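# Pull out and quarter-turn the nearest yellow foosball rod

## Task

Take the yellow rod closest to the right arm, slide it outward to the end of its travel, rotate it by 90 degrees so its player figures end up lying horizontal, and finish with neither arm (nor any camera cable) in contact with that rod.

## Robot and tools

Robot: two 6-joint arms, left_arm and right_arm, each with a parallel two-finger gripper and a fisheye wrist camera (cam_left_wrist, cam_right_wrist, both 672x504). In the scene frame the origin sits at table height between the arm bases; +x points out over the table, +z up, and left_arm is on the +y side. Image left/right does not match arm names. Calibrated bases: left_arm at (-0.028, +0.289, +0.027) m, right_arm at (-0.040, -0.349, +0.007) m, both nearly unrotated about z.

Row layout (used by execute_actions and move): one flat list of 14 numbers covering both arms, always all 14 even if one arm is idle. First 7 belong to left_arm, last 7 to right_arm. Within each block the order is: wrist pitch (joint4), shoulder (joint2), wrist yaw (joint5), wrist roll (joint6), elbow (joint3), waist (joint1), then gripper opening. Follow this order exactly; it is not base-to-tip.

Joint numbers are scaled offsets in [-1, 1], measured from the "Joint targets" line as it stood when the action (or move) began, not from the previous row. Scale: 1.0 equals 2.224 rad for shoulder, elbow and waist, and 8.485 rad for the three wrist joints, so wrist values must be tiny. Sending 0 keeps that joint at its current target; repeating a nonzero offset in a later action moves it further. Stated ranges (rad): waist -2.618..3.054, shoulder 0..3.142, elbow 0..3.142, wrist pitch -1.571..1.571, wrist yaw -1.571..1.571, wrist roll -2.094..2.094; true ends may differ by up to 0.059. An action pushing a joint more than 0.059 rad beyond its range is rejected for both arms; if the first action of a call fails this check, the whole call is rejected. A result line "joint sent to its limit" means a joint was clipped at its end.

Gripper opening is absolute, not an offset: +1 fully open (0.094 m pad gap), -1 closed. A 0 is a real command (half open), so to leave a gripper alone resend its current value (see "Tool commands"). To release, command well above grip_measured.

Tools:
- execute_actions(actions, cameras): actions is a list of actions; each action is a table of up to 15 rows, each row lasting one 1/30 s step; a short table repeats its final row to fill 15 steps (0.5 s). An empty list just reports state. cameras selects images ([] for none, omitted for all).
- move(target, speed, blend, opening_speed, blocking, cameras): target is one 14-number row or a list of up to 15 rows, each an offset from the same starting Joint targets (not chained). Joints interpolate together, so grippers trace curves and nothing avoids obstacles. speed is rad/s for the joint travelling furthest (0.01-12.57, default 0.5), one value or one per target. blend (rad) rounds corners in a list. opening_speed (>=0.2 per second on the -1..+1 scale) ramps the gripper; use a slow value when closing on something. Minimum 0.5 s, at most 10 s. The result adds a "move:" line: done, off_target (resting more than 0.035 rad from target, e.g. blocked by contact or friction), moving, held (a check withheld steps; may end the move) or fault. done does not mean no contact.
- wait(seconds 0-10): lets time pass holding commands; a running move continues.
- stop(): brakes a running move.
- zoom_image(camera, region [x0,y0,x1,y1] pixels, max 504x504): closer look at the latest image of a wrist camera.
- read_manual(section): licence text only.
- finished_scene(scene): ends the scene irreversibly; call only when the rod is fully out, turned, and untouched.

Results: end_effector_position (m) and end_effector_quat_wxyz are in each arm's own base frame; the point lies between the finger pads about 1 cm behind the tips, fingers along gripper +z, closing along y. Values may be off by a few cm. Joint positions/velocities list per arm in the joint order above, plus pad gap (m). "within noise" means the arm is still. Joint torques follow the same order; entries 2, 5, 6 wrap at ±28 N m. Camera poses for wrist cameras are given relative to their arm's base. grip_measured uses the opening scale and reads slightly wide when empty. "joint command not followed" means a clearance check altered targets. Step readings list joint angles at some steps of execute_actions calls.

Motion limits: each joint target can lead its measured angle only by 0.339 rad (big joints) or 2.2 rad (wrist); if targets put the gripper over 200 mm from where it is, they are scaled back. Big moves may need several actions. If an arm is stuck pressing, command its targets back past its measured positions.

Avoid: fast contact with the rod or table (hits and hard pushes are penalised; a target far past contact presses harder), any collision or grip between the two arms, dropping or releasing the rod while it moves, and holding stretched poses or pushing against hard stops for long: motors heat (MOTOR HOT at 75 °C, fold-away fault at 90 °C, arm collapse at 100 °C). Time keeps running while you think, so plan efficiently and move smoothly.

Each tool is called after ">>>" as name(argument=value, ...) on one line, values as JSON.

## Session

>>> execute_actions(actions=[])

Scene clock: 0.00 s.
left_arm: end_effector_position=(+0.4127, +0.0165, +0.1264) grip_measured=+1.000 end_effector_quat_wxyz=(+0.618, -0.002, +0.786, +0.007) | right_arm: end_effector_position=(+0.3903, -0.0463, +0.1052) grip_measured=+1.000 end_effector_quat_wxyz=(+0.587, +0.098, +0.798, -0.097)
Joint names: [wrist pitch, shoulder, wrist yaw, wrist roll, elbow, waist]
Joint positions: left_arm=[0.901 1.55 0.039 0.018 0.411 0.054 0.094] | right_arm=[0.871 1.537 0.276 0.046 0.357 0.003 0.094]
Joint velocities: within noise
Joint torques (N m): no reading
Heat: left arm: 40 °C; right arm: 38 °C.
Joint targets: left_arm=[0.889 1.548 0.039 0.019 0.413 0.054] | right_arm=[0.861 1.534 0.277 0.048 0.360 0.003]
Tool commands: left_gripper/opening=+1.0 right_gripper/opening=+1.0
camera_calibration:
cam_left_wrist: T_world_to_cam=[[-0.0177666, -0.985889, 0.166453, -0.00796993], [-0.580802, -0.125334, -0.804339, 0.378982], [0.813851, -0.110967, -0.570379, -0.140833], [0, 0, 0, 1]] pos_world=[0.334589, 0.0240143, 0.225829]
cam_right_wrist: T_world_to_cam=[[-0.259, -0.939853, 0.222701, 0.0247898], [-0.669431, 0.00846419, -0.742826, 0.372487], [0.696262, -0.341475, -0.631359, -0.103415], [0, 0, 0, 1]] pos_world=[0.327779, -0.0151678, 0.20588]

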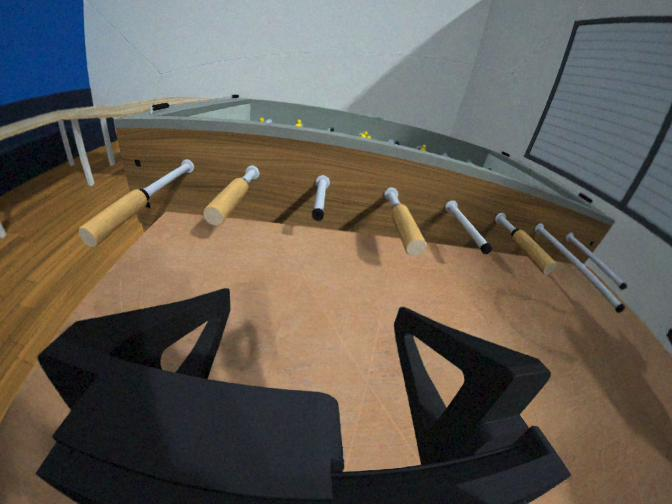

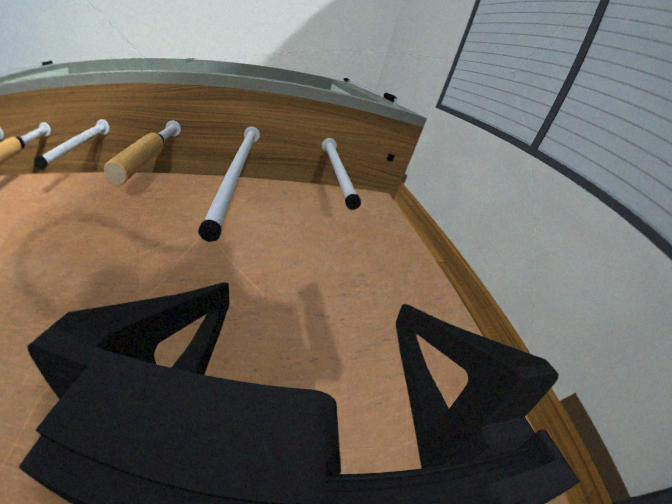

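>>> move(target=[[0,0,0,0,0,0,1,0.0589,0,0.0258,-0.1907,0,0.1878,0],[0,0,0,0,0,0,1,0.0489,0.4344,0.0258,-0.1907,0.4065,0.1878,0]], speed=1, blend=0.1, cameras=["cam_right_wrist"])

Scene clock: 21.27 s.
left_arm: end_effector_position=(+0.4127, +0.0165, +0.1264) grip_measured=+1.000 end_effector_quat_wxyz=(+0.618, -0.002, +0.786, +0.007) | right_arm: end_effector_position=(+0.5759, +0.1615, +0.0731) grip_measured=+0.003 end_effector_quat_wxyz=(+0.488, -0.471, +0.516, -0.524)
Joint names: [wrist pitch, shoulder, wrist yaw, wrist roll, elbow, waist]
Joint positions: left_arm=[0.901 1.55 0.039 0.018 0.411 0.054 0.094] | right_arm=[1.269 2.486 0.494 -1.574 1.243 0.413 0.047]
Joint velocities: within noise
Joint torques (N m): left_arm=[1.86 -6.78 0 0.01 5.63 -0.06] | right_arm=[1.71 -10.26 0.06 0.05 6.35 0.68]
Heat: left arm: 41 °C; right arm: 40 °C.
Joint targets: left_arm=[0.889 1.548 0.039 0.019 0.413 0.054] | right_arm=[1.276 2.500 0.496 -1.570 1.264 0.421]
move: done
camera_calibration:
cam_right_wrist: T_world_to_cam=[[-0.058575, 0.174175, 0.982971, -0.0755613], [-0.473577, -0.87166, 0.126231, 0.436892], [0.878802, -0.458119, 0.133543, -0.324061], [0, 0, 0, 1]] pos_world=[0.487262, 0.245523, 0.0624014]
Images, in order (width x height): cam_right_wrist 672x504.

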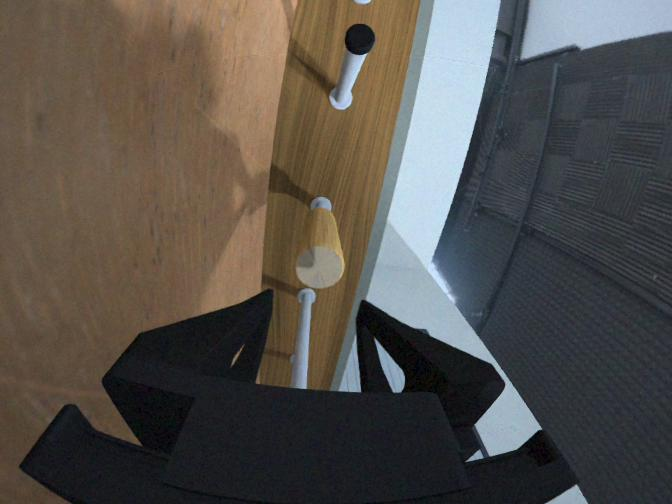

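>>> move(target=[[0,0,0,0,0,0,1,-0.025,0.0459,-0.0047,0,0.114,-0.022,0],[0,0,0,0,0,0,1,-0.0446,0.1048,-0.0098,0,0.2476,-0.0414,0],[0,0,0,0,0,0,1,-0.0446,0.1048,-0.0098,0,0.2476,-0.0414,-0.6]], opening_speed=1, cameras=["cam_right_wrist"])

Scene clock: 37.63 s.
left_arm: end_effector_position=(+0.4127, +0.0165, +0.1264) grip_measured=+1.000 end_effector_quat_wxyz=(+0.618, -0.002, +0.786, +0.007) | right_arm: end_effector_position=(+0.6750, +0.1585, +0.0771) grip_measured=-0.308 end_effector_quat_wxyz=(+0.481, -0.473, +0.519, -0.525)
Joint names: [wrist pitch, shoulder, wrist yaw, wrist roll, elbow, waist]
Joint positions: left_arm=[0.901 1.55 0.039 0.018 0.411 0.054 0.094] | right_arm=[0.925 2.704 0.426 -1.574 1.794 0.336 0.033]
Joint velocities: within noise
Joint torques (N m): left_arm=[1.84 -6.79 0 0.01 5.67 -0.08] | right_arm=[1.44 -11.52 -0.1 0.05 7.72 -0.59]
Heat: left arm: 41 °C; right arm: 41 °C.
Joint targets: left_arm=[0.889 1.548 0.039 0.019 0.413 0.054] | right_arm=[0.898 2.733 0.413 -1.571 1.815 0.329]
move: done
camera_calibration:
cam_right_wrist: T_world_to_cam=[[-0.0457788, 0.180848, 0.982445, -0.0827566], [-0.480761, -0.866079, 0.137025, 0.48383], [0.875656, -0.466048, 0.126593, -0.409128], [0, 0, 0, 1]] pos_world=[0.587073, 0.243328, 0.0667994]
Images, in order (width x height): cam_right_wrist 672x504.

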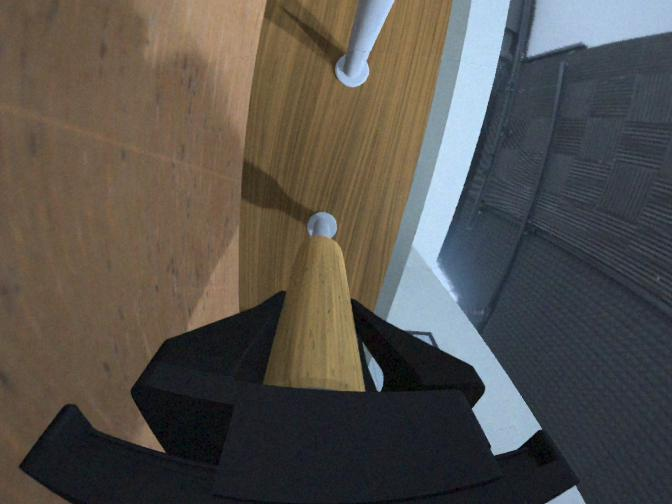

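>>> move(target=[[0,0,0,0,0,0,1,0,0,0,0.187,0,0,-0.6],[0,0,0,0,0,0,1,0.0338,-0.109,0.0118,0.187,-0.2246,0.0402,-0.6],[0,0,0,0,0,0,1,0.0525,-0.1558,0.0205,0.187,-0.3426,0.0734,-0.6],[0,0,0,0,0,0,1,0.0467,-0.2222,0.0297,0.187,-0.4319,0.1082,-0.6],[0,0,0,0,0,0,1,0.0434,-0.2558,0.0367,0.187,-0.4748,0.1349,-0.6]], speed=[0.9,0.35,0.35,0.3,0.3], blend=[0,0.03,0.03,0.03,0])

Scene clock: 66.37 s.
left_arm: end_effector_position=(+0.4127, +0.0165, +0.1264) grip_measured=+1.000 end_effector_quat_wxyz=(+0.618, -0.002, +0.786, +0.007) | right_arm: end_effector_position=(+0.4963, +0.1746, +0.0703) grip_measured=-0.308 end_effector_quat_wxyz=(+0.661, +0.002, +0.748, -0.051)
Joint names: [wrist pitch, shoulder, wrist yaw, wrist roll, elbow, waist]
Joint positions: left_arm=[0.901 1.55 0.039 0.018 0.411 0.054 0.094] | right_arm=[1.18 2.243 0.603 0.009 0.916 0.53 0.033]
Joint velocities: within noise
Joint torques (N m): left_arm=[1.86 -6.78 0 0.01 5.64 -0.03] | right_arm=[2.43 -16.03 1.42 0.08 -7.58 8.87]
Heat: left arm: 41 °C; right arm: 42 °C.
Joint targets: left_arm=[0.889 1.548 0.039 0.019 0.413 0.054] | right_arm=[1.266 2.165 0.724 0.016 0.759 0.629]
move: off_target (right_arm); right_arm: the elbow is farthest, 0.157 rad from its target
camera_calibration:
cam_left_wrist: T_world_to_cam=[[-0.0177666, -0.985889, 0.166453, -0.00796993], [-0.580802, -0.125334, -0.804339, 0.378982], [0.813851, -0.110967, -0.570379, -0.140833], [0, 0, 0, 1]] pos_world=[0.334589, 0.0240143, 0.225829]
cam_right_wrist: T_world_to_cam=[[-0.0945233, -0.962394, 0.254683, 0.187788], [-0.51835, -0.170835, -0.837931, 0.378637], [0.849929, -0.211219, -0.482709, -0.233216], [0, 0, 0, 1]] pos_world=[0.412234, 0.19615, 0.156869]

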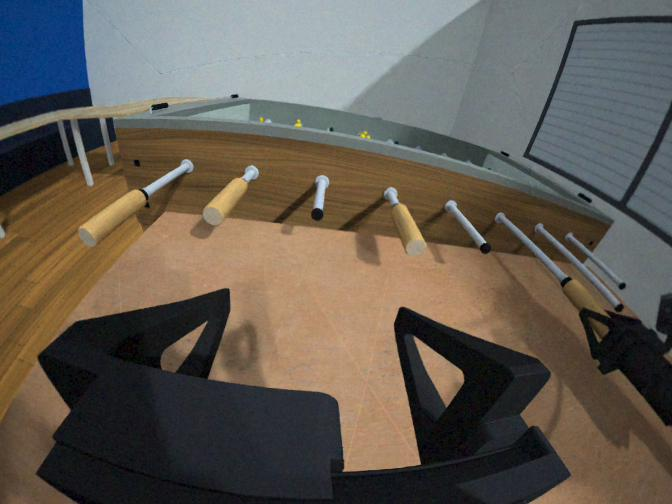

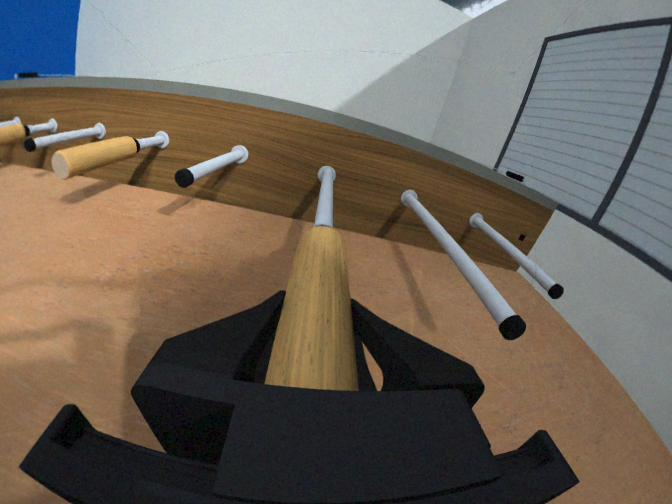

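>>> move(target=[0,0,0,0,0,0,1,-0.0101,0.0351,-0.0143,0,0.0706,-0.0445,-0.6], cameras=[])

>>> move(target=[0,0,0,0,0,0,1,0,0,0,0,0,0,0.6], opening_speed=1.5, cameras=[])

>>> move(target=[[0,0,0,0,0,0,1,0.009,-0.031,0.0143,0,-0.0661,0.0445,0.6],[0,0,0,0,0,0,1,-0.0105,-0.1111,0.0298,0,-0.1398,0.1037,0.6]])

Scene clock: 76.33 s.
left_arm: end_effector_position=(+0.4127, +0.0165, +0.1264) grip_measured=+1.000 end_effector_quat_wxyz=(+0.618, -0.002, +0.786, +0.007) | right_arm: end_effector_position=(+0.5002, +0.1752, +0.0694) grip_measured=-0.308 end_effector_quat_wxyz=(+0.657, +0.000, +0.752, -0.048)
Joint names: [wrist pitch, shoulder, wrist yaw, wrist roll, elbow, waist]
Joint positions: left_arm=[0.901 1.55 0.039 0.018 0.411 0.054 0.094] | right_arm=[1.154 2.243 0.59 0.017 0.931 0.523 0.033]
Joint velocities: within noise
Joint torques (N m): left_arm=[1.86 -6.78 -0.02 0.01 5.64 -0.05] | right_arm=[1.88 -9.58 0.24 0 3.29 0.61]
Heat: left arm: 40 °C; right arm: 44 °C.
Joint targets: left_arm=[0.889 1.548 0.039 0.019 0.413 0.054] | right_arm=[1.180 2.243 0.603 0.016 0.916 0.530]
move: done
No camera images: "cameras" was empty.

Scene clock: 77.37 s.
left_arm: end_effector_position=(+0.4127, +0.0165, +0.1264) grip_measured=+1.000 end_effector_quat_wxyz=(+0.618, -0.002, +0.786, +0.007) | right_arm: end_effector_position=(+0.4998, +0.1752, +0.0736) grip_measured=+0.598 end_effector_quat_wxyz=(+0.664, +0.006, +0.746, -0.047)
Joint names: [wrist pitch, shoulder, wrist yaw, wrist roll, elbow, waist]
Joint positions: left_arm=[0.901 1.55 0.039 0.018 0.411 0.054 0.094] | right_arm=[1.174 2.243 0.601 0.016 0.93 0.527 0.075]
Joint velocities: within noise
Joint torques (N m): left_arm=[1.85 -6.78 0.01 0.02 5.68 -0.01] | right_arm=[1.69 -9.55 0.11 0.01 3.37 0.32]
Heat: left arm: 40 °C; right arm: 44 °C.
Joint targets: left_arm=[0.889 1.548 0.039 0.019 0.413 0.054] | right_arm=[1.180 2.243 0.603 0.016 0.916 0.530]
move: done
No camera images: "cameras" was empty.

Scene clock: 78.87 s.
left_arm: end_effector_position=(+0.4127, +0.0165, +0.1264) grip_measured=+1.000 end_effector_quat_wxyz=(+0.618, -0.002, +0.786, +0.007) | right_arm: end_effector_position=(+0.3926, +0.1896, +0.0733) grip_measured=+0.598 end_effector_quat_wxyz=(+0.629, -0.035, +0.770, -0.100)
Joint names: [wrist pitch, shoulder, wrist yaw, wrist roll, elbow, waist]
Joint positions: left_arm=[0.901 1.55 0.039 0.018 0.411 0.054 0.094] | right_arm=[1.104 2.012 0.851 0.016 0.619 0.76 0.075]
Joint velocities: within noise
Joint torques (N m): left_arm=[1.85 -6.8 -0.01 0.02 5.65 -0.08] | right_arm=[1.45 -8.68 0.2 0.01 2.81 0.12]
Heat: left arm: 40 °C; right arm: 44 °C.
Joint targets: left_arm=[0.889 1.548 0.039 0.019 0.413 0.054] | right_arm=[1.091 1.996 0.856 0.016 0.605 0.761]
move: done
camera_calibration:
cam_left_wrist: T_world_to_cam=[[-0.0177666, -0.985889, 0.166453, -0.00796993], [-0.580802, -0.125334, -0.804339, 0.378982], [0.813851, -0.110967, -0.570379, -0.140833], [0, 0, 0, 1]] pos_world=[0.334589, 0.0240143, 0.225829]
cam_right_wrist: T_world_to_cam=[[-0.0814799, -0.923131, 0.375754, 0.170208], [-0.585613, -0.260723, -0.767516, 0.368331], [0.806485, -0.282583, -0.519353, -0.107231], [0, 0, 0, 1]] pos_world=[0.316048, 0.222854, 0.163053]

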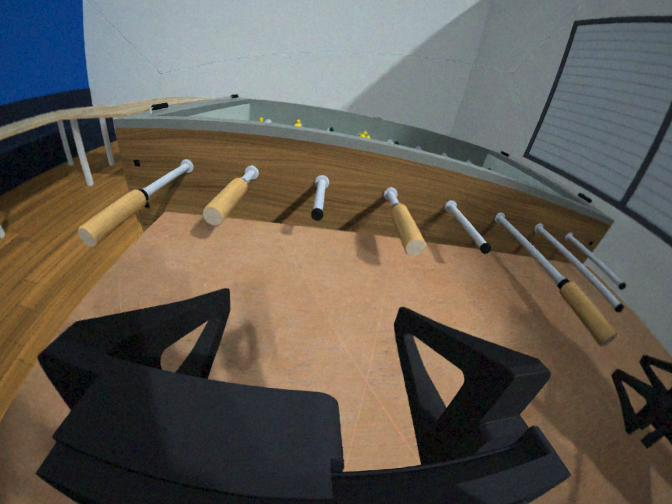

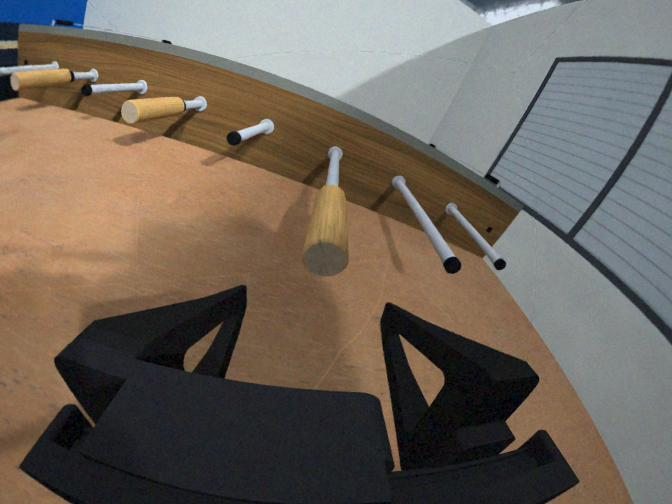

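>>> finished_scene(scene=3)

The scene is finished: the task was done.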